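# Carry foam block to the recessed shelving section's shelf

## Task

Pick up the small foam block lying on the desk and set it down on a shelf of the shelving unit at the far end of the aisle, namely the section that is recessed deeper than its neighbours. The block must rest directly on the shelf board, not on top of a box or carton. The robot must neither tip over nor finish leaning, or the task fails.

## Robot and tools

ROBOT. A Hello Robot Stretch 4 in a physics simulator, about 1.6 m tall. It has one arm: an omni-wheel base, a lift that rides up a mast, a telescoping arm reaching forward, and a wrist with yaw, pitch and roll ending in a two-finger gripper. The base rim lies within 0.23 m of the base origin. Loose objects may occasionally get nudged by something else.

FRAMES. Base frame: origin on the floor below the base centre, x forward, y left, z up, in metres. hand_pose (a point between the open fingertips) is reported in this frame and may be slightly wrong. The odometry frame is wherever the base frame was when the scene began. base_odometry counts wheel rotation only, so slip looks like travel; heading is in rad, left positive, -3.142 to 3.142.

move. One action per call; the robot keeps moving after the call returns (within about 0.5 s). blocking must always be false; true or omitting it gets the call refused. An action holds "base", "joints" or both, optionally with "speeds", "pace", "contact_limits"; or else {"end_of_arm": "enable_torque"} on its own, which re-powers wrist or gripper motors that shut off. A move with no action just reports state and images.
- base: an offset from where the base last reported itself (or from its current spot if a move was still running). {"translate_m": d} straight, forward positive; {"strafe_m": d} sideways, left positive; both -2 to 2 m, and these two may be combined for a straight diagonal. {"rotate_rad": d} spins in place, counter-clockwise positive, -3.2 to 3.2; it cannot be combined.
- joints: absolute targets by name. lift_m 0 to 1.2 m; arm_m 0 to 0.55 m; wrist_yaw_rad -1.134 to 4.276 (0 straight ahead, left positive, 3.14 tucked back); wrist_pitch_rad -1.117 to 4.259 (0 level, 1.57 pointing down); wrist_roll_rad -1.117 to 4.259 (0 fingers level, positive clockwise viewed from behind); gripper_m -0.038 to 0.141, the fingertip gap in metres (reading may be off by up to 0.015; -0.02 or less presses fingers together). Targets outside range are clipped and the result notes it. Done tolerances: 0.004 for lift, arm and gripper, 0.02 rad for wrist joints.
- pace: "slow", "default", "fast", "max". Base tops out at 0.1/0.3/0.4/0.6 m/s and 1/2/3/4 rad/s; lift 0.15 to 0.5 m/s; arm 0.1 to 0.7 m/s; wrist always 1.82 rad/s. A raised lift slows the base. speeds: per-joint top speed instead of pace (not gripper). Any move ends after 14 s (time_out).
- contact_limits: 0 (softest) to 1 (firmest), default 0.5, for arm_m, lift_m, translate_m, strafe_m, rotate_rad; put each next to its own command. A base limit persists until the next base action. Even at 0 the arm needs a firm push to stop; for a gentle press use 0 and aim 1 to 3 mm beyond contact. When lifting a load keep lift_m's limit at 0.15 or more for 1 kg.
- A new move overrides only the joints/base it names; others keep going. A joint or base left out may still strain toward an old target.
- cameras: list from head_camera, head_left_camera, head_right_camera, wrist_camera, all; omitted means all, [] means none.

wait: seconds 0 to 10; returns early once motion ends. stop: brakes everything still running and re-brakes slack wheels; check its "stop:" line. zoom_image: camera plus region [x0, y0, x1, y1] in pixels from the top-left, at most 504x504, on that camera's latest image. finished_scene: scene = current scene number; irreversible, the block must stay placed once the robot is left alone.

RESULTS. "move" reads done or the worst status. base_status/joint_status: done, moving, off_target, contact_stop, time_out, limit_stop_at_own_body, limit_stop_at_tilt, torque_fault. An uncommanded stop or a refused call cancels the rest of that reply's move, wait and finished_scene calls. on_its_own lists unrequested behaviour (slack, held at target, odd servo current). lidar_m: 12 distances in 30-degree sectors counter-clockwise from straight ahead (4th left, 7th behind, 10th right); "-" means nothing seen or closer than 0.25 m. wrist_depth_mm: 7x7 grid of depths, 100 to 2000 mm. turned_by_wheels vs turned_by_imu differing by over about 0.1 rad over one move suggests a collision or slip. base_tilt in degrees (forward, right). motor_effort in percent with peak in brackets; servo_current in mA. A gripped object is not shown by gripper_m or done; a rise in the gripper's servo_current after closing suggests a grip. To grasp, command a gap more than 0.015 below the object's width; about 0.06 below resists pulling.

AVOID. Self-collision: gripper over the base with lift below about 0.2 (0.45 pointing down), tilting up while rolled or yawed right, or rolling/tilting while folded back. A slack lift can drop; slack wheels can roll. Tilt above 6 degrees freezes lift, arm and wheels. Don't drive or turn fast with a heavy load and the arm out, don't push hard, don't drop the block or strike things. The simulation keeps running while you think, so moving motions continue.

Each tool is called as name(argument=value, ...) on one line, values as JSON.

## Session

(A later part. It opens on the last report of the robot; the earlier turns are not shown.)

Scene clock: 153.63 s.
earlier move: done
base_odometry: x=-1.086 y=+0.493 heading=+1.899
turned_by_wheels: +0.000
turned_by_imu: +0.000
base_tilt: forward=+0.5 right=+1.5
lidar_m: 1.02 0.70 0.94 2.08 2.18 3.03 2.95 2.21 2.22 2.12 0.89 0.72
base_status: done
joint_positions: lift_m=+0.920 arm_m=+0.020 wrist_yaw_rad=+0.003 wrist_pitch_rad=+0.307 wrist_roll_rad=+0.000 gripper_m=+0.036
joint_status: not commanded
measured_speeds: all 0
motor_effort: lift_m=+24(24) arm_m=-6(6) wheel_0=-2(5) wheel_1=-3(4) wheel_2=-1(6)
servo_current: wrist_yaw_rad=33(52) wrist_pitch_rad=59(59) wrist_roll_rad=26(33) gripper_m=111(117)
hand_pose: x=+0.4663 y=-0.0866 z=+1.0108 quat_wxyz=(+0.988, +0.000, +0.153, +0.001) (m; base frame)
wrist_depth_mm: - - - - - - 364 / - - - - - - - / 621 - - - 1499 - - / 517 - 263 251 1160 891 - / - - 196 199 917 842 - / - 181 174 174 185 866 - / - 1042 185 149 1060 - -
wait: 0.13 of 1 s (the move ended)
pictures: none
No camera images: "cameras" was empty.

move(base={"translate_m": 0.9, "strafe_m": -0.025}, pace="fast", contact_limits={"translate_m": 0.3}, blocking=false, cameras=[])

wait(seconds=5)

Scene clock: 165.57 s.
move: moving
base_odometry: x=-1.098 y=+0.532 heading=+1.899
turned_by_wheels: +0.000
turned_by_imu: -0.001
base_tilt: forward=+0.3 right=+1.3
lidar_m: 1.03 0.66 0.89 2.09 2.19 3.03 2.99 2.26 2.21 2.13 0.83 0.69
base_status: translate_m moving; strafe_m moving
joint_positions: lift_m=+0.920 arm_m=+0.020 wrist_yaw_rad=+0.003 wrist_pitch_rad=+0.307 wrist_roll_rad=+0.000 gripper_m=+0.036
joint_status: not commanded
measured_speeds: translate_m=+0.159 strafe_m=-0.007 rotate_rad=+0.003 lift_m=+0.000 arm_m=+0.000 wrist_yaw_rad=+0.000 wrist_pitch_rad=+0.000 wrist_roll_rad=+0.000
motor_effort: lift_m=+24(24) arm_m=-6(6) wheel_0=+7(8) wheel_1=+5(6) wheel_2=-10(11)
servo_current: wrist_yaw_rad=33(46) wrist_pitch_rad=59(59) wrist_roll_rad=26(33) gripper_m=91(111)
contact_limits: translate_m 0.3
hand_pose: x=+0.4663 y=-0.0866 z=+1.0108 quat_wxyz=(+0.988, +0.000, +0.153, +0.001) (m; base frame)
wrist_depth_mm: - - - - - - 340 / - - - - - - 353 / 621 - - - 1281 - 368 / 591 - - 251 1060 554 - / - - 195 199 878 809 - / - 181 175 175 185 831 - / - 1025 186 149 - - -
pictures: none
No camera images: "cameras" was empty.

Scene clock: 168.90 s.
earlier move: done
base_odometry: x=-1.352 y=+1.353 heading=+1.899
turned_by_wheels: +0.000
turned_by_imu: -0.001
base_tilt: forward=+0.3 right=+1.4
lidar_m: 1.30 0.37 0.27 0.27 0.27 3.75 3.96 3.53 0.29 0.27 0.31 0.41
base_status: done
joint_positions: lift_m=+0.920 arm_m=+0.020 wrist_yaw_rad=+0.003 wrist_pitch_rad=+0.307 wrist_roll_rad=+0.000 gripper_m=+0.036
joint_status: not commanded
measured_speeds: all 0
motor_effort: lift_m=+24(24) arm_m=-6(6) wheel_0=+3(8) wheel_1=+0(7) wheel_2=+2(12)
servo_current: wrist_yaw_rad=39(52) wrist_pitch_rad=46(65) wrist_roll_rad=33(39) gripper_m=98(117)
contact_limits: translate_m 0.3
hand_pose: x=+0.4663 y=-0.0866 z=+1.0108 quat_wxyz=(+0.988, +0.000, +0.153, +0.001) (m; base frame)
wrist_depth_mm: - - - - 1255 410 - / 1308 - - - 1308 421 - / - - - - 1366 445 - / - - 248 240 - 473 - / - 1537 196 200 - 492 - / - 181 174 174 183 - - / 488 1499 186 149 891 - -
wait: 3.33 of 5 s (the move ended)
pictures: head_camera, head_left_camera, head_right_camera, wrist_camera
camera_calibration:
wrist_camera: T_world_to_cam=[[-0.0297756, -0.997991, 0.0559173, -0.151855], [-0.323128, -0.0433279, -0.945363, 1.15548], [0.945887, -0.0462172, -0.321189, 0.109271], [0, 0, 0, 1]] pos_world=[0.265488, -0.0964349, 1.13594]

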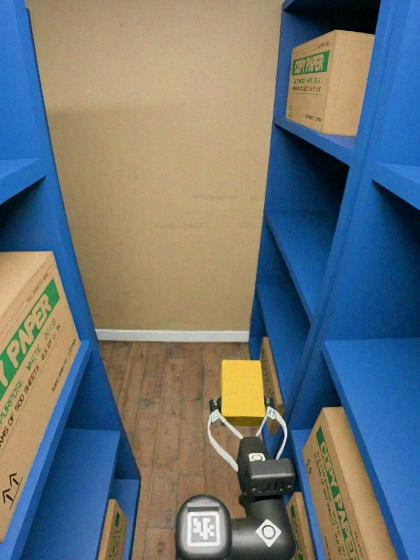

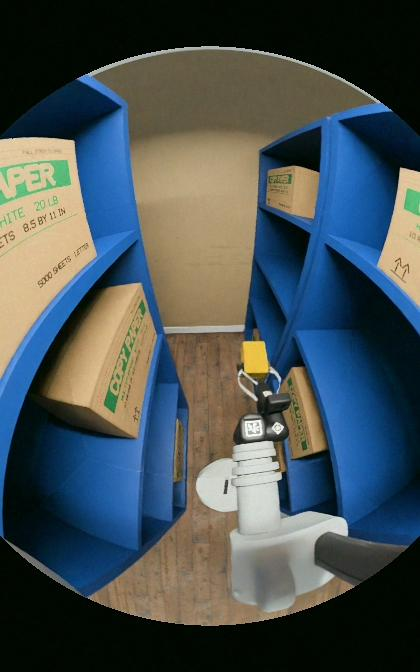

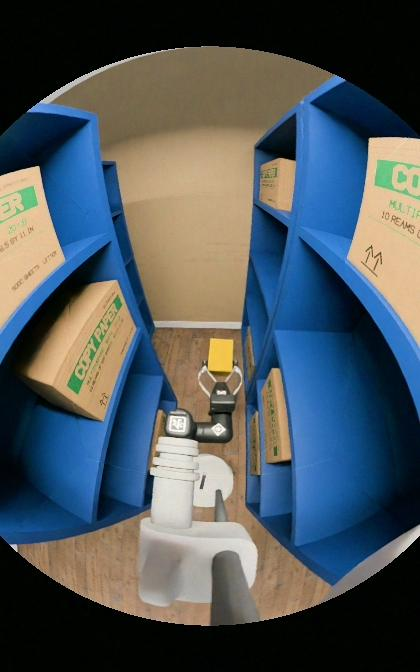

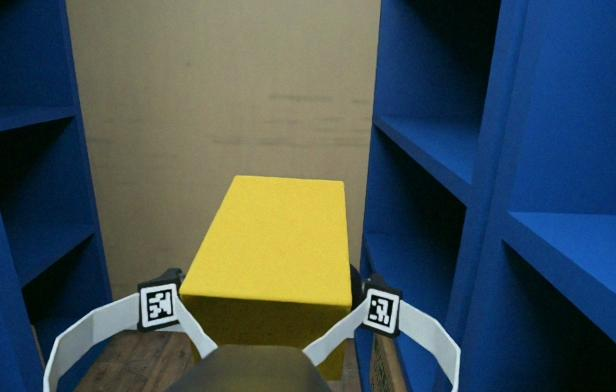

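move(base={"translate_m": 1.0}, pace="fast", contact_limits={"translate_m": 0.3}, blocking=false, cameras=[])

wait(seconds=1.8, cameras=[])

move(joints={"wrist_yaw_rad": 1.57}, blocking=false, cameras=[])

wait(seconds=3)

Scene clock: 193.53 s.
move: moving
base_odometry: x=-1.366 y=+1.392 heading=+1.900
turned_by_wheels: +0.000
turned_by_imu: -0.001
base_tilt: forward=+0.2 right=+1.3
lidar_m: 1.29 0.38 0.28 0.26 0.29 4.01 3.97 3.91 0.30 0.27 0.29 0.42
base_status: translate_m moving
joint_positions: lift_m=+0.920 arm_m=+0.020 wrist_yaw_rad=+0.003 wrist_pitch_rad=+0.307 wrist_roll_rad=+0.000 gripper_m=+0.036
joint_status: not commanded
measured_speeds: translate_m=+0.159 strafe_m=-0.001 rotate_rad=+0.003 lift_m=+0.000 arm_m=+0.000 wrist_yaw_rad=+0.000 wrist_pitch_rad=+0.000 wrist_roll_rad=+0.000
motor_effort: lift_m=+24(24) arm_m=-6(6) wheel_0=+7(7) wheel_1=+6(8) wheel_2=-10(11)
servo_current: wrist_yaw_rad=46(46) wrist_pitch_rad=52(59) wrist_roll_rad=33(33) gripper_m=98(111)
contact_limits: translate_m 0.3
hand_pose: x=+0.4663 y=-0.0866 z=+1.0108 quat_wxyz=(+0.988, +0.000, +0.153, +0.001) (m; base frame)
wrist_depth_mm: - - - - 1205 - - / 1281 - - - 1281 394 - / 1336 - - - 1308 421 - / - - 248 239 - 449 - / - - 196 199 - 452 - / - 182 174 175 184 480 - / 138 1499 186 149 842 - -
pictures: none
No camera images: "cameras" was empty.

Scene clock: 195.33 s.
earlier move: moving
base_odometry: x=-1.565 y=+1.975 heading=+1.900
turned_by_wheels: +0.000
turned_by_imu: -0.001
base_tilt: forward=+0.5 right=+1.5
lidar_m: 0.94 0.99 0.74 0.25 0.27 0.39 - 0.44 0.30 0.28 0.32 0.48
base_status: translate_m moving
joint_positions: lift_m=+0.920 arm_m=+0.020 wrist_yaw_rad=+0.003 wrist_pitch_rad=+0.307 wrist_roll_rad=+0.000 gripper_m=+0.036
joint_status: not commanded
measured_speeds: translate_m=+0.383 strafe_m=+0.000 rotate_rad=+0.003 lift_m=+0.000 arm_m=+0.000 wrist_yaw_rad=+0.000 wrist_pitch_rad=+0.000 wrist_roll_rad=+0.000
motor_effort: lift_m=+24(24) arm_m=-6(6) wheel_0=+5(8) wheel_1=+4(8) wheel_2=-5(12)
servo_current: wrist_yaw_rad=39(46) wrist_pitch_rad=46(72) wrist_roll_rad=33(33) gripper_m=98(117)
contact_limits: translate_m 0.3
hand_pose: x=+0.4663 y=-0.0866 z=+1.0108 quat_wxyz=(+0.988, +0.000, +0.153, +0.001) (m; base frame)
wrist_depth_mm: - - - - - 634 640 / - - - - - 661 668 / - - - - 741 691 691 / - - 248 240 - 500 466 / - - 196 199 798 - 340 / - 176 174 174 182 - - / - - 150 149 878 - -
wait: 1.80 s; no rest
pictures: none
No camera images: "cameras" was empty.

Scene clock: 195.83 s.
move: moving
base_odometry: x=-1.625 y=+2.151 heading=+1.900
turned_by_wheels: +0.000
turned_by_imu: +0.000
base_tilt: forward=+0.4 right=+1.5
lidar_m: 0.74 0.81 0.74 0.58 0.30 0.39 - 0.45 0.31 0.27 0.31 0.44
base_status: translate_m moving
joint_positions: lift_m=+0.920 arm_m=+0.020 wrist_yaw_rad=+0.600 wrist_pitch_rad=+0.307 wrist_roll_rad=+0.000 gripper_m=+0.036
joint_status: wrist_yaw_rad moving
measured_speeds: translate_m=+0.320 strafe_m=+0.001 rotate_rad=-0.001 lift_m=+0.000 arm_m=+0.000 wrist_yaw_rad=+1.815 wrist_pitch_rad=+0.000 wrist_roll_rad=+0.000
motor_effort: lift_m=+24(24) arm_m=-6(6) wheel_0=+3(5) wheel_1=+2(5) wheel_2=+0(7)
servo_current: wrist_yaw_rad=85(124) wrist_pitch_rad=59(59) wrist_roll_rad=33(33) gripper_m=104(111)
contact_limits: translate_m 0.3
hand_pose: x=+0.4673 y=+0.0832 z=+1.0108 quat_wxyz=(+0.944, -0.045, +0.146, +0.292) (m; base frame)
wrist_depth_mm: - - - - 462 430 394 / - 788 - - - 449 410 / - 831 - - - 459 424 / - 878 248 240 - 462 439 / 1118 904 196 199 - - 455 / - 181 174 174 182 - 466 / 741 - 150 149 - - -
pictures: none
No camera images: "cameras" was empty.

Scene clock: 197.13 s.
earlier move: done
base_odometry: x=-1.675 y=+2.299 heading=+1.900
turned_by_wheels: +0.000
turned_by_imu: +0.000
base_tilt: forward=+0.5 right=+1.4
lidar_m: 0.60 0.64 0.40 0.70 0.40 0.39 1.23 0.44 0.31 0.27 0.32 0.44
base_status: done
joint_positions: lift_m=+0.920 arm_m=+0.020 wrist_yaw_rad=+1.567 wrist_pitch_rad=+0.307 wrist_roll_rad=+0.000 gripper_m=+0.036
joint_status: all done
measured_speeds: all 0
motor_effort: lift_m=+24(24) arm_m=-6(6) wheel_0=+1(5) wheel_1=+0(5) wheel_2=+1(7)
servo_current: wrist_yaw_rad=33(124) wrist_pitch_rad=52(65) wrist_roll_rad=26(33) gripper_m=104(111)
contact_limits: translate_m 0.3
hand_pose: x=+0.2797 y=+0.2746 z=+1.0108 quat_wxyz=(+0.700, -0.108, +0.108, +0.697) (m; base frame)
wrist_depth_mm: - - - - - 615 - / - - - - - 640 - / - - - - - 683 - / - - 249 241 - 723 - / - - 196 199 1205 768 - / - 177 174 174 183 - 473 / - 991 185 148 - - -
wait: 1.30 of 3 s (the move ended)
pictures: head_camera, head_left_camera, head_right_camera, wrist_camera
camera_calibration:
wrist_camera: T_world_to_cam=[[0.997753, -0.0369394, 0.0559046, -0.348157], [0.0409955, -0.323422, -0.945366, 1.0859], [0.053002, 0.945534, -0.321181, 0.279896], [0, 0, 0, 1]] pos_world=[0.288023, 0.0736928, 1.13594]

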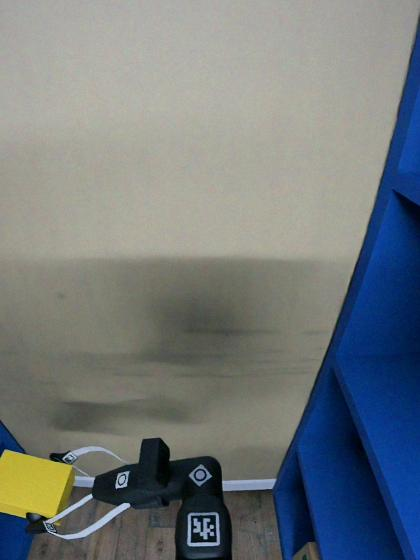

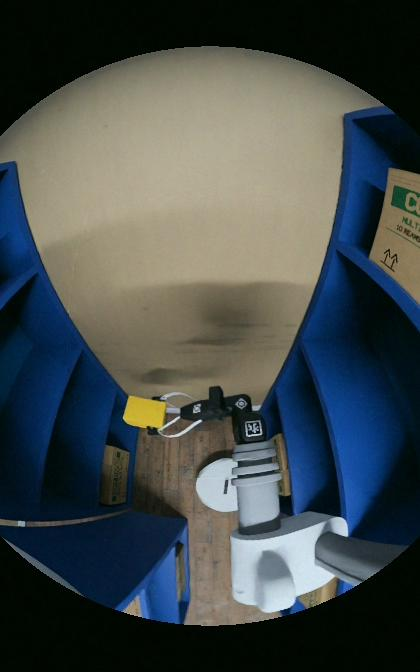

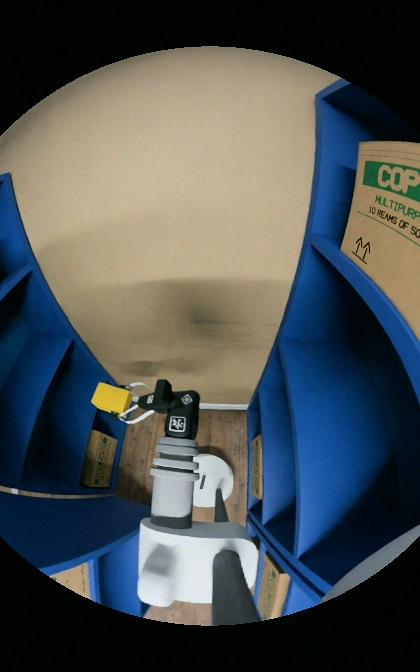

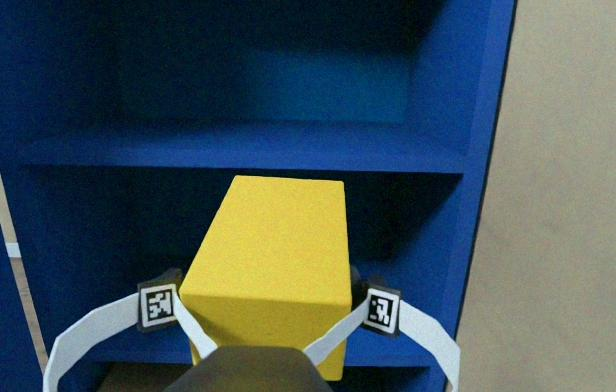

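move(base={"rotate_rad": 1.57}, joints={"wrist_yaw_rad": 0.0, "wrist_pitch_rad": 0.5, "lift_m": 1.06}, blocking=false, cameras=[])

zoom_image(camera="wrist_camera", region=[0, 0, 500, 392])

wait(seconds=4)

Scene clock: 216.30 s.
move: moving
base_odometry: x=-1.675 y=+2.299 heading=+2.140
turned_by_wheels: +0.240
turned_by_imu: +0.236
base_tilt: forward=+0.3 right=+1.4
lidar_m: 0.60 0.71 0.70 0.62 0.41 0.55 0.66 0.35 0.28 0.29 0.32 0.58
base_status: rotate_rad moving
joint_positions: lift_m=+0.959 arm_m=+0.020 wrist_yaw_rad=+0.969 wrist_pitch_rad=+0.500 wrist_roll_rad=+0.000 gripper_m=+0.036
joint_status: lift_m moving; wrist_yaw_rad moving; wrist_pitch_rad moving
measured_speeds: translate_m=+0.000 strafe_m=+0.000 rotate_rad=+0.911 lift_m=+0.149 arm_m=+0.000 wrist_yaw_rad=-1.810 wrist_pitch_rad=+0.001 wrist_roll_rad=+0.000
motor_effort: lift_m=+27(27) arm_m=-6(6) wheel_0=-7(8) wheel_1=-7(7) wheel_2=-6(7)
servo_current: wrist_yaw_rad=98(111) wrist_pitch_rad=33(59) wrist_roll_rad=33(33) gripper_m=91(111)
hand_pose: x=+0.4064 y=+0.1592 z=+0.9988 quat_wxyz=(+0.857, -0.115, +0.219, +0.451) (m; base frame)
wrist_depth_mm: - - - 917 - 415 342 / - - - 723 - 424 349 / - - - 842 - 424 349 / - - 248 250 - 430 359 / - - 196 199 - 433 362 / 778 181 174 174 182 442 373 / 854 931 185 148 - 430 382
pictures: none
No camera images: "cameras" was empty.

Scaled by 1.008.

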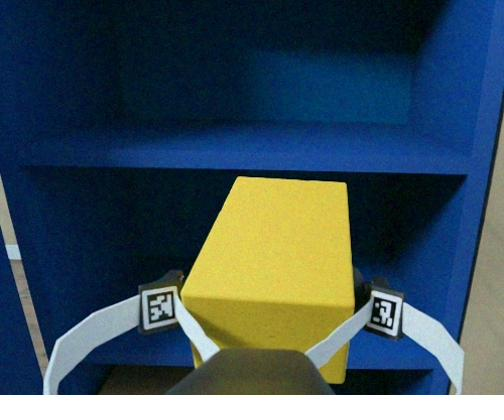

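Scene clock: 217.93 s.
earlier move: done
base_odometry: x=-1.675 y=+2.299 heading=-2.814
turned_by_wheels: +1.329
turned_by_imu: +1.312
base_tilt: forward=+0.4 right=+1.4
lidar_m: 0.72 0.42 0.39 1.08 0.47 0.33 0.30 0.34 0.44 0.61 0.63 0.74
base_status: done
joint_positions: lift_m=+1.060 arm_m=+0.020 wrist_yaw_rad=+0.003 wrist_pitch_rad=+0.500 wrist_roll_rad=+0.000 gripper_m=+0.036
joint_status: all done
measured_speeds: all 0
motor_effort: lift_m=+24(27) arm_m=-6(6) wheel_0=-4(9) wheel_1=-2(7) wheel_2=-1(8)
servo_current: wrist_yaw_rad=39(111) wrist_pitch_rad=39(59) wrist_roll_rad=26(33) gripper_m=104(111)
hand_pose: x=+0.4445 y=-0.0865 z=+1.0996 quat_wxyz=(+0.969, +0.000, +0.247, +0.002) (m; base frame)
wrist_depth_mm: 469 - - - - - - / 477 - - - - 891 - / 508 - - - - - - / 539 - 248 240 - - - / - - 195 199 - - - / - 177 174 174 183 - - / - - 185 149 - 788 750
wait: 1.63 of 4 s (the move ended)
pictures: head_camera, head_left_camera, head_right_camera, wrist_camera
camera_calibration:
wrist_camera: T_world_to_cam=[[-0.0179091, -0.997966, 0.0611886, -0.168435], [-0.498713, -0.0441258, -0.865643, 1.22271], [0.866582, -0.0460185, -0.496909, 0.386869], [0, 0, 0, 1]] pos_world=[0.271511, -0.096336, 1.26098]

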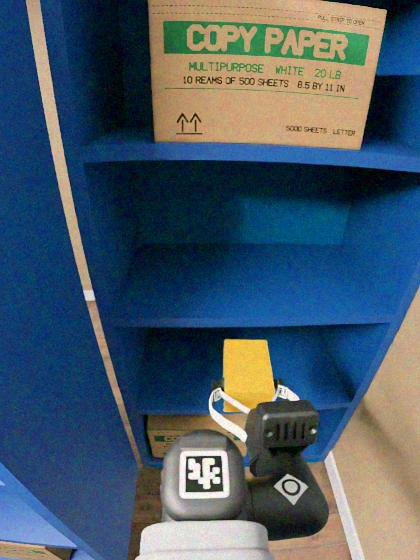

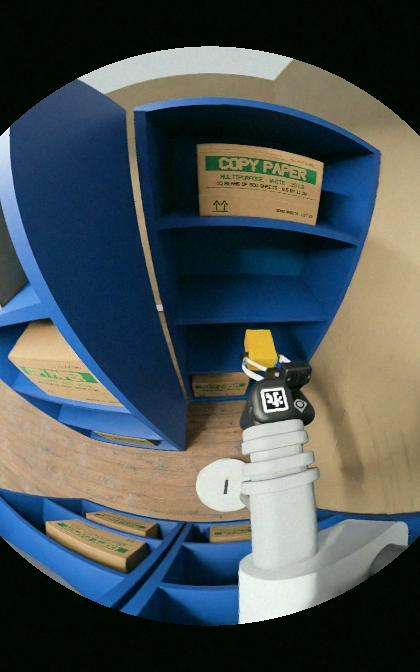

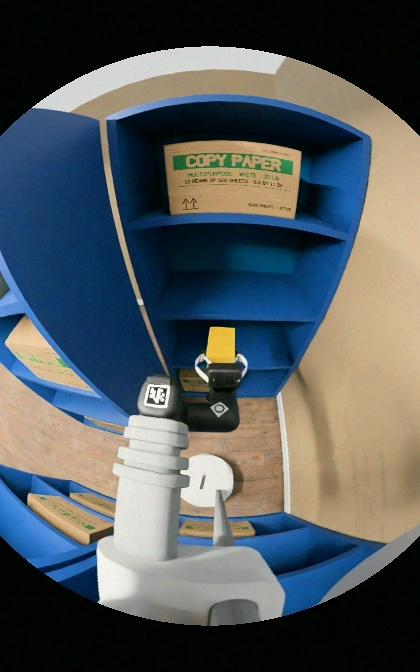

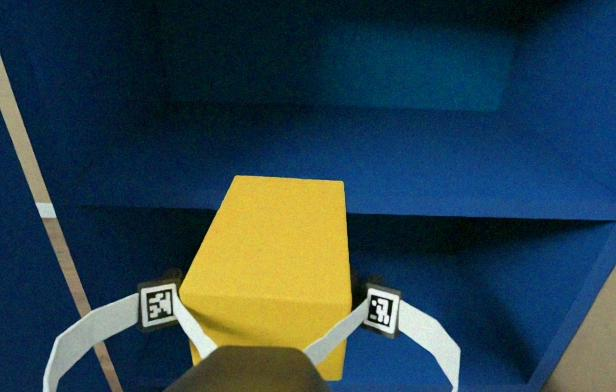

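move(joints={"lift_m": 1.08, "arm_m": 0.385}, contact_limits={"arm_m": 0.2}, blocking=false, cameras=[])

wait(seconds=3)

Scene clock: 226.17 s.
move: moving
base_odometry: x=-1.675 y=+2.299 heading=-2.814
turned_by_wheels: +0.000
turned_by_imu: -0.001
base_tilt: forward=+0.3 right=+1.3
lidar_m: 0.58 0.41 0.41 1.12 0.44 0.32 0.31 0.33 0.43 0.60 0.65 0.73
base_status: not commanded
joint_positions: lift_m=+1.080 arm_m=+0.072 wrist_yaw_rad=+0.003 wrist_pitch_rad=+0.500 wrist_roll_rad=+0.000 gripper_m=+0.036
joint_status: lift_m moving; arm_m moving
measured_speeds: translate_m=+0.000 strafe_m=+0.000 rotate_rad=+0.000 lift_m=+0.006 arm_m=+0.198 wrist_yaw_rad=+0.000 wrist_pitch_rad=+0.000 wrist_roll_rad=+0.000
motor_effort: lift_m=+25(27) arm_m=+6(8) wheel_0=-4(4) wheel_1=-2(2) wheel_2=-1(1)
servo_current: wrist_yaw_rad=39(39) wrist_pitch_rad=46(46) wrist_roll_rad=26(33) gripper_m=104(104)
contact_limits: arm_m 0.2
hand_pose: x=+0.4965 y=-0.0866 z=+1.1195 quat_wxyz=(+0.969, +0.000, +0.247, +0.002) (m; base frame)
wrist_depth_mm: 480 - - - - 798 - / 480 - - - - 866 - / 488 - - - - - - / 500 - 248 239 - - - / - - 196 198 - - - / - 177 174 174 183 - - / - - 150 149 - - -
pictures: none
No camera images: "cameras" was empty.

Scene clock: 227.87 s.
earlier move: done
base_odometry: x=-1.675 y=+2.299 heading=-2.814
turned_by_wheels: +0.000
turned_by_imu: +0.000
base_tilt: forward=+0.3 right=+1.3
lidar_m: 0.70 0.43 0.42 1.10 0.46 0.35 0.31 0.35 0.43 0.59 0.63 0.73
base_status: not commanded
joint_positions: lift_m=+1.080 arm_m=+0.385 wrist_yaw_rad=+0.003 wrist_pitch_rad=+0.500 wrist_roll_rad=+0.000 gripper_m=+0.036
joint_status: all done
measured_speeds: all 0
motor_effort: lift_m=+24(27) arm_m=+6(10) wheel_0=-4(4) wheel_1=-2(2) wheel_2=-1(1)
servo_current: wrist_yaw_rad=33(52) wrist_pitch_rad=46(52) wrist_roll_rad=26(33) gripper_m=98(117)
contact_limits: arm_m 0.2
hand_pose: x=+0.8090 y=-0.0866 z=+1.1195 quat_wxyz=(+0.969, +0.000, +0.247, +0.002) (m; base frame)
wrist_depth_mm: 492 517 517 512 512 512 517 / 477 554 554 554 554 549 549 / 477 603 597 597 597 597 597 / 480 - 248 252 - - - / 433 439 196 199 442 445 449 / 362 186 174 174 185 382 387 / 300 310 186 149 320 314 336
wait: 1.70 of 3 s (the move ended)
pictures: head_camera, head_left_camera, head_right_camera, wrist_camera
camera_calibration:
wrist_camera: T_world_to_cam=[[-0.0180424, -0.997965, 0.0611567, -0.163003], [-0.49876, -0.0440293, -0.865621, 1.42186], [0.866552, -0.0461204, -0.496951, 0.0809146], [0, 0, 0, 1]] pos_world=[0.636111, -0.0963358, 1.28098]

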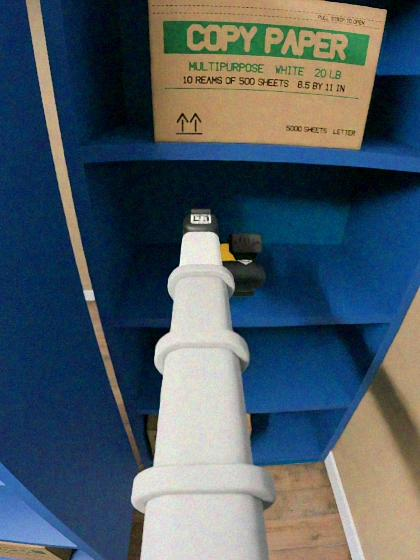

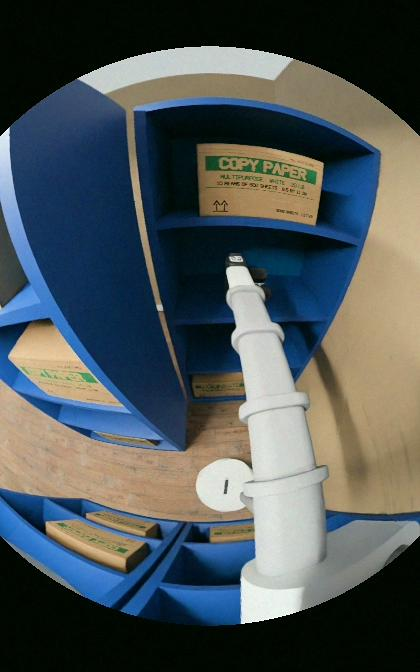

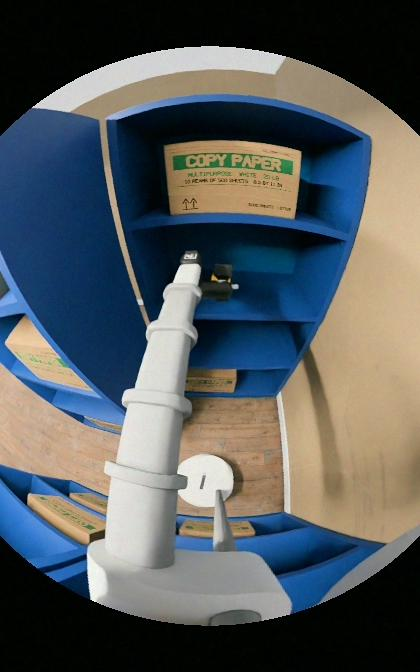

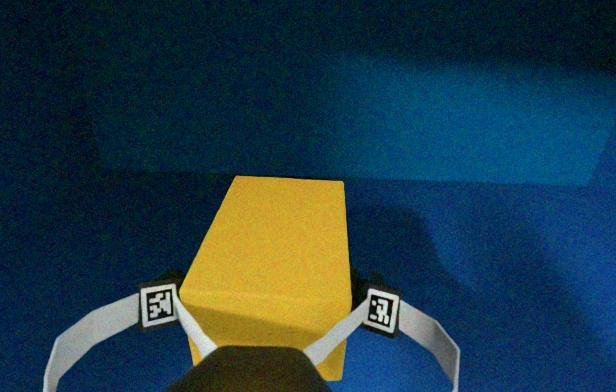

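move(joints={"lift_m": 1.009}, speeds={"lift_m": 0.1}, contact_limits={"lift_m": 0.15}, blocking=false, cameras=[])

wait(seconds=2, cameras=["head_right_camera", "wrist_camera"])

zoom_image(camera="head_right_camera", region=[150, 220, 290, 340])

Scene clock: 238.53 s.
move: moving
base_odometry: x=-1.675 y=+2.299 heading=-2.814
turned_by_wheels: +0.000
turned_by_imu: -0.001
base_tilt: forward=+0.4 right=+1.3
lidar_m: 0.69 0.41 0.40 1.11 0.43 0.32 0.30 0.33 0.42 0.59 0.63 0.73
base_status: not commanded
joint_positions: lift_m=+1.046 arm_m=+0.385 wrist_yaw_rad=+0.003 wrist_pitch_rad=+0.500 wrist_roll_rad=+0.000 gripper_m=+0.036
joint_status: lift_m moving
measured_speeds: translate_m=+0.000 strafe_m=+0.000 rotate_rad=+0.000 lift_m=-0.100 arm_m=+0.000 wrist_yaw_rad=+0.000 wrist_pitch_rad=+0.000 wrist_roll_rad=+0.000
motor_effort: lift_m=+12(21) arm_m=+6(7) wheel_0=-4(4) wheel_1=-2(2) wheel_2=-1(1)
servo_current: wrist_yaw_rad=39(39) wrist_pitch_rad=39(52) wrist_roll_rad=26(33) gripper_m=104(111)
contact_limits: arm_m 0.2; lift_m 0.15
hand_pose: x=+0.8091 y=-0.0866 z=+1.0859 quat_wxyz=(+0.969, +0.000, +0.247, +0.002) (m; base frame)
wrist_depth_mm: 488 517 512 512 512 508 512 / 473 559 554 554 554 554 544 / 477 591 597 591 597 591 591 / 455 - 248 241 - - - / 392 397 204 199 413 418 421 / 324 186 174 174 185 343 343 / 268 279 186 149 286 281 300
pictures: none
No camera images: "cameras" was empty.

Scene clock: 239.37 s.
earlier move: done
base_odometry: x=-1.675 y=+2.299 heading=-2.814
turned_by_wheels: +0.000
turned_by_imu: +0.000
base_tilt: forward=+0.5 right=+1.4
lidar_m: 0.70 0.41 0.40 1.10 0.45 0.32 0.30 0.35 0.42 0.60 0.63 0.74
base_status: not commanded
joint_positions: lift_m=+1.009 arm_m=+0.385 wrist_yaw_rad=+0.003 wrist_pitch_rad=+0.500 wrist_roll_rad=+0.000 gripper_m=+0.036
joint_status: all done
measured_speeds: all 0
motor_effort: lift_m=+14(21) arm_m=+6(7) wheel_0=-4(4) wheel_1=-1(2) wheel_2=-1(1)
servo_current: wrist_yaw_rad=39(39) wrist_pitch_rad=46(52) wrist_roll_rad=26(39) gripper_m=98(111)
contact_limits: arm_m 0.2; lift_m 0.15
hand_pose: x=+0.8091 y=-0.0866 z=+1.0494 quat_wxyz=(+0.969, +0.000, +0.247, +0.002) (m; base frame)
wrist_depth_mm: 488 517 517 517 512 512 512 / 473 554 554 554 554 549 549 / 473 591 591 585 585 580 580 / 410 415 384 240 421 421 430 / 329 332 197 198 347 351 353 / 271 186 174 175 186 287 290 / 226 235 186 148 242 237 252
wait: 0.83 of 2 s (the move ended)
pictures: head_right_camera, wrist_camera
camera_calibration:
wrist_camera: T_world_to_cam=[[-0.0180424, -0.997965, 0.0611567, -0.15871], [-0.49876, -0.0440293, -0.865621, 1.3611], [0.866552, -0.0461204, -0.496951, 0.0460287], [0, 0, 0, 1]] pos_world=[0.636111, -0.0963358, 1.21078]

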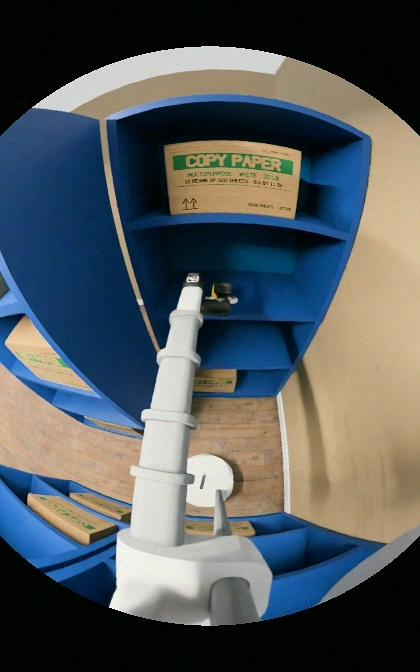

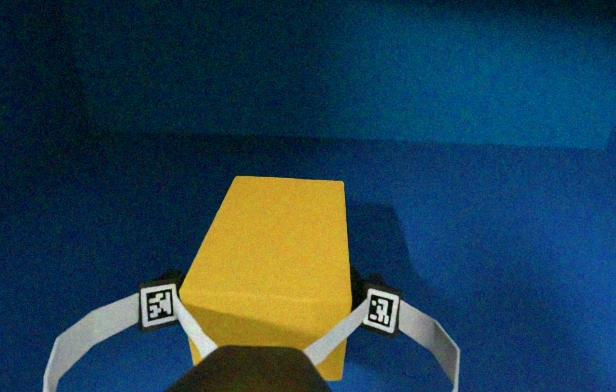

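Scaled by 3.600 from the camera's 420x672 image, which has a finer 600x960 frame.

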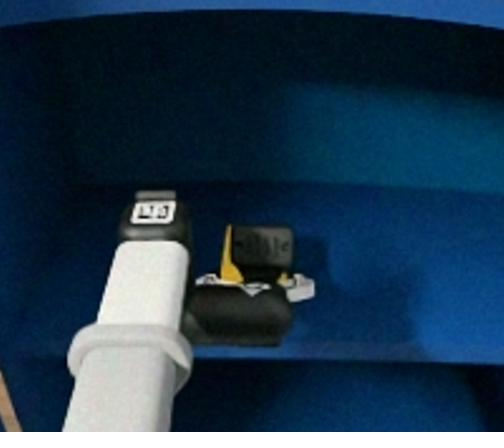

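move(joints={"lift_m": 1.0}, speeds={"lift_m": 0.05}, contact_limits={"lift_m": 0.1}, blocking=false, cameras=[])

wait(seconds=1, cameras=["wrist_camera"])

Scene clock: 245.17 s.
move: moving
base_odometry: x=-1.675 y=+2.299 heading=-2.814
turned_by_wheels: +0.000
turned_by_imu: -0.001
base_tilt: forward=+0.4 right=+1.3
lidar_m: 0.67 0.41 0.40 1.11 0.46 0.33 0.31 0.33 0.44 0.61 0.64 0.73
base_status: not commanded
joint_positions: lift_m=+1.000 arm_m=+0.385 wrist_yaw_rad=+0.003 wrist_pitch_rad=+0.500 wrist_roll_rad=+0.000 gripper_m=+0.036
joint_status: lift_m moving
measured_speeds: all 0
motor_effort: lift_m=+14(15) arm_m=+6(7) wheel_0=-4(4) wheel_1=-2(2) wheel_2=-1(1)
servo_current: wrist_yaw_rad=33(39) wrist_pitch_rad=33(46) wrist_roll_rad=26(33) gripper_m=98(104)
contact_limits: arm_m 0.2; lift_m 0.1
hand_pose: x=+0.8091 y=-0.0866 z=+1.0404 quat_wxyz=(+0.969, +0.000, +0.247, +0.002) (m; base frame)
wrist_depth_mm: 488 512 512 512 512 512 512 / 473 554 549 549 554 549 549 / 455 - 580 585 580 591 585 / 394 402 387 252 418 424 433 / 314 319 204 199 330 334 340 / 260 186 174 175 186 276 277 / 216 225 186 149 232 227 242
pictures: none
No camera images: "cameras" was empty.

Scene clock: 245.30 s.
earlier move: done
base_odometry: x=-1.675 y=+2.299 heading=-2.814
turned_by_wheels: +0.000
turned_by_imu: +0.000
base_tilt: forward=+0.5 right=+1.3
lidar_m: 0.69 0.40 0.41 1.09 0.44 0.33 0.31 0.33 0.46 0.61 0.65 0.72
base_status: not commanded
joint_positions: lift_m=+1.000 arm_m=+0.385 wrist_yaw_rad=+0.003 wrist_pitch_rad=+0.500 wrist_roll_rad=+0.000 gripper_m=+0.036
joint_status: all done
measured_speeds: all 0
motor_effort: lift_m=+14(15) arm_m=+6(7) wheel_0=-4(4) wheel_1=-2(2) wheel_2=-1(1)
servo_current: wrist_yaw_rad=39(39) wrist_pitch_rad=65(65) wrist_roll_rad=26(33) gripper_m=104(104)
contact_limits: arm_m 0.2; lift_m 0.1
hand_pose: x=+0.8091 y=-0.0866 z=+1.0404 quat_wxyz=(+0.969, +0.000, +0.247, +0.002) (m; base frame)
wrist_depth_mm: 492 512 517 508 517 508 517 / 473 559 554 554 549 549 554 / 455 - 580 591 585 585 585 / 394 399 389 251 418 427 430 / 314 319 204 199 332 336 338 / 260 186 174 175 186 277 277 / 216 224 186 149 231 227 242
wait: 0.13 of 1 s (the move ended)
pictures: wrist_camera
camera_calibration:
wrist_camera: T_world_to_cam=[[-0.0180424, -0.997965, 0.0611567, -0.158159], [-0.49876, -0.0440293, -0.865621, 1.35331], [0.866552, -0.0461204, -0.496951, 0.0415561], [0, 0, 0, 1]] pos_world=[0.636111, -0.0963358, 1.20178]

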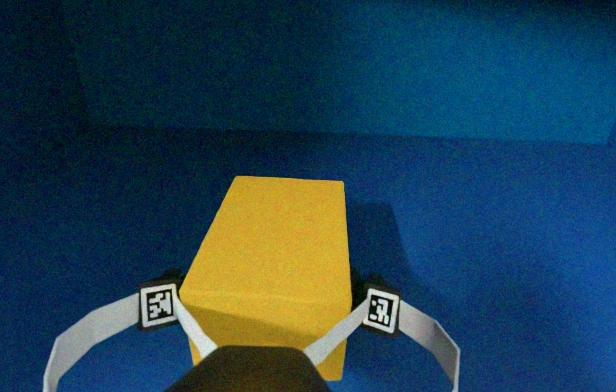

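move(joints={"lift_m": 0.991}, speeds={"lift_m": 0.05}, contact_limits={"lift_m": 0.1}, blocking=false, cameras=[])

wait(seconds=1, cameras=["wrist_camera"])

Scene clock: 250.90 s.
move: moving
base_odometry: x=-1.675 y=+2.299 heading=-2.814
turned_by_wheels: +0.000
turned_by_imu: -0.001
base_tilt: forward=+0.5 right=+1.5
lidar_m: 0.70 0.41 0.38 1.09 0.46 0.33 0.32 0.34 0.42 0.60 0.63 0.74
base_status: not commanded
joint_positions: lift_m=+0.991 arm_m=+0.385 wrist_yaw_rad=+0.003 wrist_pitch_rad=+0.500 wrist_roll_rad=+0.000 gripper_m=+0.036
joint_status: lift_m moving
measured_speeds: all 0
motor_effort: lift_m=+13(14) arm_m=+6(6) wheel_0=-4(4) wheel_1=-1(2) wheel_2=-1(1)
servo_current: wrist_yaw_rad=46(46) wrist_pitch_rad=52(59) wrist_roll_rad=33(33) gripper_m=98(111)
contact_limits: arm_m 0.2; lift_m 0.1
hand_pose: x=+0.8091 y=-0.0866 z=+1.0314 quat_wxyz=(+0.969, +0.000, +0.247, +0.002) (m; base frame)
wrist_depth_mm: 488 512 517 512 508 508 512 / 477 554 549 554 549 549 549 / 452 580 580 - 580 585 585 / 377 382 368 251 402 410 410 / 301 306 204 199 317 320 324 / 248 186 174 174 186 264 265 / 211 216 186 148 222 216 231
pictures: none
No camera images: "cameras" was empty.

Scene clock: 251.03 s.
earlier move: done
base_odometry: x=-1.675 y=+2.299 heading=-2.814
turned_by_wheels: +0.000
turned_by_imu: +0.000
base_tilt: forward=+0.3 right=+1.5
lidar_m: 0.70 0.41 0.39 1.10 0.42 0.34 0.31 0.36 0.44 0.60 0.64 0.73
base_status: not commanded
joint_positions: lift_m=+0.991 arm_m=+0.385 wrist_yaw_rad=+0.003 wrist_pitch_rad=+0.500 wrist_roll_rad=+0.000 gripper_m=+0.036
joint_status: all done
measured_speeds: all 0
motor_effort: lift_m=+14(14) arm_m=+6(6) wheel_0=-4(4) wheel_1=-2(2) wheel_2=-1(1)
servo_current: wrist_yaw_rad=33(46) wrist_pitch_rad=26(59) wrist_roll_rad=33(33) gripper_m=98(111)
contact_limits: arm_m 0.2; lift_m 0.1
hand_pose: x=+0.8091 y=-0.0866 z=+1.0314 quat_wxyz=(+0.969, +0.000, +0.247, +0.002) (m; base frame)
wrist_depth_mm: 492 517 512 517 512 512 512 / 477 554 554 554 559 554 549 / 449 585 585 - 574 580 585 / 375 382 370 252 402 410 410 / 300 304 204 199 315 320 324 / 248 186 174 174 187 264 265 / 211 215 186 149 221 216 231
wait: 0.13 of 1 s (the move ended)
pictures: wrist_camera
camera_calibration:
wrist_camera: T_world_to_cam=[[-0.0180424, -0.997965, 0.0611567, -0.157609], [-0.49876, -0.0440293, -0.865621, 1.34552], [0.866552, -0.0461204, -0.496951, 0.0370836], [0, 0, 0, 1]] pos_world=[0.636111, -0.0963358, 1.19278]

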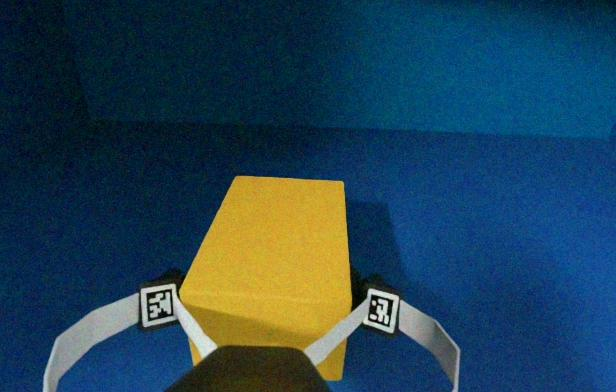

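move(joints={"lift_m": 0.975}, speeds={"lift_m": 0.05}, contact_limits={"lift_m": 0.1}, blocking=false, cameras=[])

wait(seconds=1, cameras=["wrist_camera"])

Scene clock: 259.60 s.
move: moving
base_odometry: x=-1.675 y=+2.299 heading=-2.814
turned_by_wheels: +0.000
turned_by_imu: -0.001
base_tilt: forward=+0.4 right=+1.5
lidar_m: 0.70 0.44 0.37 1.12 0.45 0.33 0.30 0.34 0.44 0.60 0.65 0.73
base_status: not commanded
joint_positions: lift_m=+0.976 arm_m=+0.385 wrist_yaw_rad=+0.003 wrist_pitch_rad=+0.500 wrist_roll_rad=+0.000 gripper_m=+0.036
joint_status: lift_m moving
measured_speeds: translate_m=+0.000 strafe_m=+0.000 rotate_rad=+0.000 lift_m=-0.001 arm_m=+0.000 wrist_yaw_rad=+0.000 wrist_pitch_rad=+0.000 wrist_roll_rad=+0.000
motor_effort: lift_m=+13(14) arm_m=+6(6) wheel_0=-4(4) wheel_1=-2(2) wheel_2=-1(1)
servo_current: wrist_yaw_rad=33(46) wrist_pitch_rad=39(46) wrist_roll_rad=20(33) gripper_m=104(104)
contact_limits: arm_m 0.2; lift_m 0.1
hand_pose: x=+0.8091 y=-0.0866 z=+1.0155 quat_wxyz=(+0.969, +0.000, +0.247, +0.002) (m; base frame)
wrist_depth_mm: 492 512 512 512 512 512 517 / 473 549 549 554 554 554 549 / 452 459 580 580 580 580 580 / 359 364 351 251 384 392 397 / 283 289 204 198 301 301 307 / 235 186 174 175 187 249 250 / 198 202 186 149 208 204 216
pictures: none
No camera images: "cameras" was empty.

Scene clock: 259.87 s.
earlier move: done
base_odometry: x=-1.675 y=+2.299 heading=-2.814
turned_by_wheels: +0.000
turned_by_imu: +0.000
base_tilt: forward=+0.4 right=+1.2
lidar_m: 0.70 0.41 0.40 1.07 0.45 0.32 0.31 0.36 0.39 0.61 0.64 0.73
base_status: not commanded
joint_positions: lift_m=+0.976 arm_m=+0.385 wrist_yaw_rad=+0.003 wrist_pitch_rad=+0.500 wrist_roll_rad=+0.000 gripper_m=+0.036
joint_status: all done
measured_speeds: all 0
motor_effort: lift_m=+12(14) arm_m=+6(6) wheel_0=-4(4) wheel_1=-2(2) wheel_2=-1(1)
servo_current: wrist_yaw_rad=39(46) wrist_pitch_rad=39(46) wrist_roll_rad=26(33) gripper_m=98(104)
contact_limits: arm_m 0.2; lift_m 0.1
hand_pose: x=+0.8091 y=-0.0866 z=+1.0155 quat_wxyz=(+0.969, +0.000, +0.247, +0.002) (m; base frame)
wrist_depth_mm: 488 512 512 512 517 508 517 / 477 554 549 554 549 549 549 / 455 462 574 574 574 574 585 / 359 364 351 251 382 389 397 / 282 287 204 198 300 304 306 / 235 186 174 174 186 249 249 / 198 202 186 149 208 204 217
wait: 0.27 of 1 s (the move ended)
pictures: wrist_camera
camera_calibration:
wrist_camera: T_world_to_cam=[[-0.0180424, -0.997965, 0.0611567, -0.156637], [-0.49876, -0.0440293, -0.865621, 1.33175], [0.866552, -0.0461204, -0.496951, 0.0291821], [0, 0, 0, 1]] pos_world=[0.636111, -0.0963358, 1.17688]

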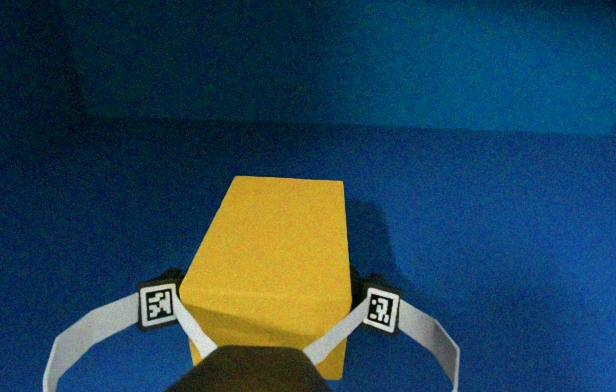

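move(joints={"lift_m": 0.968}, speeds={"lift_m": 0.05}, contact_limits={"lift_m": 0.1}, blocking=false, cameras=[])

wait(seconds=0.6, cameras=["wrist_camera"])

Scene clock: 267.07 s.
move: moving
base_odometry: x=-1.675 y=+2.299 heading=-2.814
turned_by_wheels: +0.000
turned_by_imu: -0.001
base_tilt: forward=+0.4 right=+1.3
lidar_m: 0.71 0.39 0.39 1.10 0.46 0.33 0.30 0.34 0.43 0.60 0.64 0.74
base_status: not commanded
joint_positions: lift_m=+0.969 arm_m=+0.385 wrist_yaw_rad=+0.003 wrist_pitch_rad=+0.498 wrist_roll_rad=+0.000 gripper_m=+0.036
joint_status: lift_m moving
measured_speeds: all 0
motor_effort: lift_m=+10(14) arm_m=+6(6) wheel_0=-4(4) wheel_1=-2(2) wheel_2=-1(1)
servo_current: wrist_yaw_rad=46(46) wrist_pitch_rad=46(52) wrist_roll_rad=33(33) gripper_m=91(104)
contact_limits: arm_m 0.2; lift_m 0.1
hand_pose: x=+0.8093 y=-0.0866 z=+1.0091 quat_wxyz=(+0.969, +0.000, +0.247, +0.002) (m; base frame)
wrist_depth_mm: 496 512 512 512 512 512 517 / 480 549 549 549 554 549 549 / 459 574 574 574 580 585 580 / 364 366 353 250 387 392 399 / 282 287 202 196 301 304 307 / 234 188 173 173 186 247 249 / 196 200 186 184 206 202 216
pictures: none
No camera images: "cameras" was empty.

Scene clock: 267.17 s.
earlier move: done
base_odometry: x=-1.675 y=+2.299 heading=-2.814
turned_by_wheels: +0.000
turned_by_imu: +0.000
base_tilt: forward=+0.4 right=+1.2
lidar_m: 0.68 0.41 0.39 1.11 0.45 0.33 0.30 0.34 0.42 0.57 0.65 0.71
base_status: not commanded
joint_positions: lift_m=+0.969 arm_m=+0.385 wrist_yaw_rad=+0.003 wrist_pitch_rad=+0.498 wrist_roll_rad=+0.000 gripper_m=+0.036
joint_status: all done
measured_speeds: all 0
motor_effort: lift_m=+10(14) arm_m=+6(6) wheel_0=-4(4) wheel_1=-2(2) wheel_2=-1(1)
servo_current: wrist_yaw_rad=39(46) wrist_pitch_rad=33(52) wrist_roll_rad=33(33) gripper_m=104(104)
contact_limits: arm_m 0.2; lift_m 0.1
hand_pose: x=+0.8093 y=-0.0866 z=+1.0091 quat_wxyz=(+0.969, +0.000, +0.247, +0.002) (m; base frame)
wrist_depth_mm: 496 512 512 517 512 517 517 / 480 549 549 554 549 549 554 / 455 574 574 574 574 580 580 / 362 366 351 250 387 394 399 / 283 289 201 197 300 303 307 / 233 188 173 174 186 248 249 / 196 200 186 184 207 202 216
wait: 0.10 of 0.6 s (the move ended)
pictures: wrist_camera
camera_calibration:
wrist_camera: T_world_to_cam=[[-0.018141, -0.997965, 0.0611273, -0.156138], [-0.497363, -0.0440292, -0.866425, 1.32604], [0.867353, -0.0461203, -0.495552, 0.0238414], [0, 0, 0, 1]] pos_world=[0.636012, -0.0963358, 1.17027]

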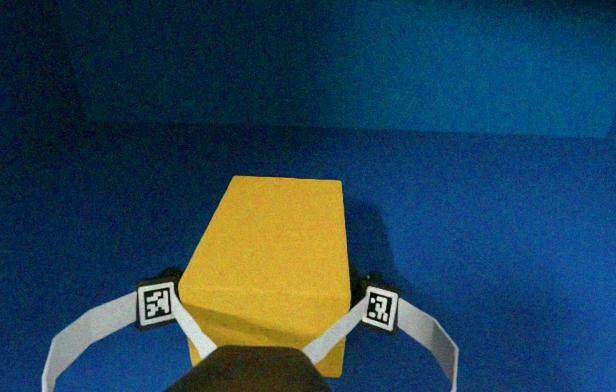

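move(joints={"gripper_m": 0.135}, blocking=false, cameras=[])

wait(seconds=1.5, cameras=["wrist_camera"])

move(joints={"arm_m": 0.15, "lift_m": 0.99}, blocking=false, cameras=[])

wait(seconds=1.2, cameras=["wrist_camera"])

Scene clock: 273.33 s.
move: moving
base_odometry: x=-1.675 y=+2.299 heading=-2.814
turned_by_wheels: +0.000
turned_by_imu: -0.001
base_tilt: forward=+0.4 right=+1.4
lidar_m: 0.69 0.43 0.38 1.10 0.46 0.32 0.32 0.33 0.42 0.60 0.64 0.74
base_status: not commanded
joint_positions: lift_m=+0.969 arm_m=+0.385 wrist_yaw_rad=+0.003 wrist_pitch_rad=+0.497 wrist_roll_rad=+0.000 gripper_m=+0.056
joint_status: gripper_m moving
measured_speeds: translate_m=+0.000 strafe_m=+0.000 rotate_rad=+0.000 lift_m=+0.000 arm_m=+0.000 wrist_yaw_rad=+0.000 wrist_pitch_rad=-0.005 wrist_roll_rad=+0.000
motor_effort: lift_m=+10(10) arm_m=+6(6) wheel_0=-3(4) wheel_1=-2(2) wheel_2=-1(1)
servo_current: wrist_yaw_rad=39(39) wrist_pitch_rad=33(52) wrist_roll_rad=26(26) gripper_m=13(124)
contact_limits: arm_m 0.2; lift_m 0.1
hand_pose: x=+0.8094 y=-0.0866 z=+1.0094 quat_wxyz=(+0.969, +0.000, +0.246, +0.002) (m; base frame)
wrist_depth_mm: 500 512 517 512 512 517 517 / 480 544 549 549 554 549 554 / 459 564 574 569 585 591 585 / 366 373 355 254 392 402 404 / 286 290 196 198 304 307 309 / 236 188 178 176 191 250 251 / 199 202 194 190 202 210 216
pictures: none
No camera images: "cameras" was empty.

Scene clock: 274.77 s.
earlier move: done
base_odometry: x=-1.675 y=+2.299 heading=-2.814
turned_by_wheels: +0.000
turned_by_imu: +0.000
base_tilt: forward=+0.3 right=+1.3
lidar_m: 0.71 0.42 0.39 1.10 0.45 0.32 0.31 0.32 0.45 0.59 0.63 0.75
base_status: not commanded
joint_positions: lift_m=+0.969 arm_m=+0.385 wrist_yaw_rad=+0.003 wrist_pitch_rad=+0.497 wrist_roll_rad=+0.000 gripper_m=+0.135
joint_status: all done
measured_speeds: all 0
motor_effort: lift_m=+12(12) arm_m=+6(7) wheel_0=-3(4) wheel_1=-2(2) wheel_2=-1(1)
servo_current: wrist_yaw_rad=39(46) wrist_pitch_rad=46(52) wrist_roll_rad=26(33) gripper_m=46(124)
contact_limits: arm_m 0.2; lift_m 0.1
hand_pose: x=+0.8095 y=-0.0866 z=+1.0093 quat_wxyz=(+0.969, +0.000, +0.246, +0.002) (m; base frame)
wrist_depth_mm: 480 512 517 512 512 508 512 / 469 559 554 549 544 549 544 / 445 449 459 574 574 569 580 / 351 355 340 241 375 382 387 / 276 281 187 191 293 296 300 / 225 202 191 189 200 241 243 / 198 195 204 202 202 209 211
wait: 1.43 of 1.5 s (the move ended)
pictures: wrist_camera
camera_calibration:
wrist_camera: T_world_to_cam=[[-0.0182201, -0.997965, 0.0611013, -0.156051], [-0.496277, -0.0440251, -0.867048, 1.32599], [0.867973, -0.0461208, -0.494465, 0.0221233], [0, 0, 0, 1]] pos_world=[0.636012, -0.0963358, 1.17017]

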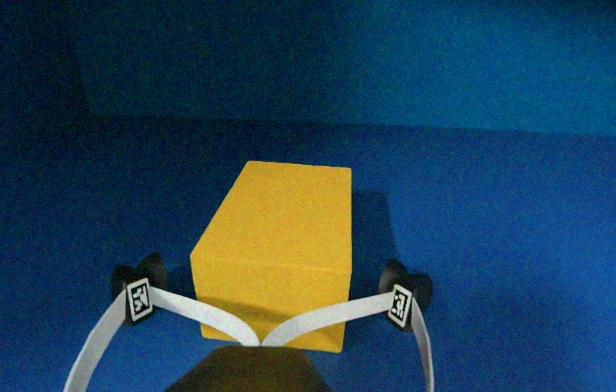

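Scene clock: 275.27 s.
move: moving
base_odometry: x=-1.675 y=+2.299 heading=-2.814
turned_by_wheels: +0.000
turned_by_imu: +0.000
base_tilt: forward=+0.4 right=+1.4
lidar_m: 0.71 0.40 0.38 1.09 0.45 0.32 0.30 0.33 0.44 0.60 0.65 0.75
base_status: not commanded
joint_positions: lift_m=+0.989 arm_m=+0.333 wrist_yaw_rad=+0.003 wrist_pitch_rad=+0.499 wrist_roll_rad=+0.000 gripper_m=+0.135
joint_status: lift_m moving; arm_m moving
measured_speeds: translate_m=+0.000 strafe_m=+0.000 rotate_rad=+0.000 lift_m=+0.014 arm_m=-0.198 wrist_yaw_rad=+0.000 wrist_pitch_rad=+0.000 wrist_roll_rad=+0.000
motor_effort: lift_m=+25(26) arm_m=-7(9) wheel_0=-3(3) wheel_1=-2(2) wheel_2=-1(1)
servo_current: wrist_yaw_rad=33(46) wrist_pitch_rad=46(46) wrist_roll_rad=33(33) gripper_m=46(46)
hand_pose: x=+0.7571 y=-0.0866 z=+1.0295 quat_wxyz=(+0.969, +0.000, +0.247, +0.002) (m; base frame)
wrist_depth_mm: 469 554 559 554 554 554 554 / 469 597 597 591 591 597 597 / 452 - - - - - - / 375 377 366 271 402 407 413 / 297 301 248 236 314 319 322 / 246 196 243 253 204 262 263 / 233 236 230 135 235 237 236
pictures: none
No camera images: "cameras" was empty.

Scene clock: 276.47 s.
earlier move: moving
base_odometry: x=-1.675 y=+2.299 heading=-2.814
turned_by_wheels: +0.000
turned_by_imu: +0.000
base_tilt: forward=+0.3 right=+1.2
lidar_m: 0.68 0.43 0.40 1.08 0.45 0.33 0.31 0.35 0.45 0.60 0.64 0.75
base_status: not commanded
joint_positions: lift_m=+0.990 arm_m=+0.150 wrist_yaw_rad=+0.003 wrist_pitch_rad=+0.500 wrist_roll_rad=+0.000 gripper_m=+0.135
joint_status: lift_m moving; arm_m moving
measured_speeds: all 0
motor_effort: lift_m=+24(27) arm_m=-3(9) wheel_0=-3(3) wheel_1=-2(2) wheel_2=-1(1)
servo_current: wrist_yaw_rad=33(46) wrist_pitch_rad=39(52) wrist_roll_rad=33(33) gripper_m=39(52)
hand_pose: x=+0.5745 y=-0.0866 z=+1.0296 quat_wxyz=(+0.969, +0.000, +0.247, +0.002) (m; base frame)
wrist_depth_mm: 480 732 723 732 741 732 732 / 480 768 778 778 778 778 - / 445 - 455 410 - - - / 399 399 410 410 413 413 413 / 492 - - - - 976 - / 496 187 172 - 195 891 - / 525 715 741 - 741 750 -
wait: 1.20 s; no rest
pictures: wrist_camera
camera_calibration:
wrist_camera: T_world_to_cam=[[-0.0182007, -0.997965, 0.0611111, -0.161614], [-0.498452, -0.0439275, -0.865804, 1.22705], [0.866726, -0.0462191, -0.496638, 0.23903], [0, 0, 0, 1]] pos_world=[0.401511, -0.0963355, 1.19097]

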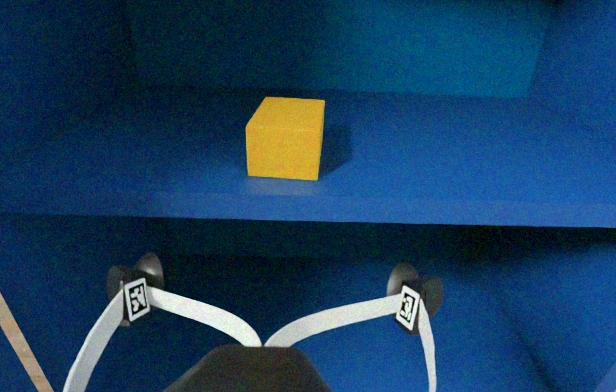

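Block is on the shelf, clear of the gripper.

finished_scene(scene=1)

The scene is finished: the task was done.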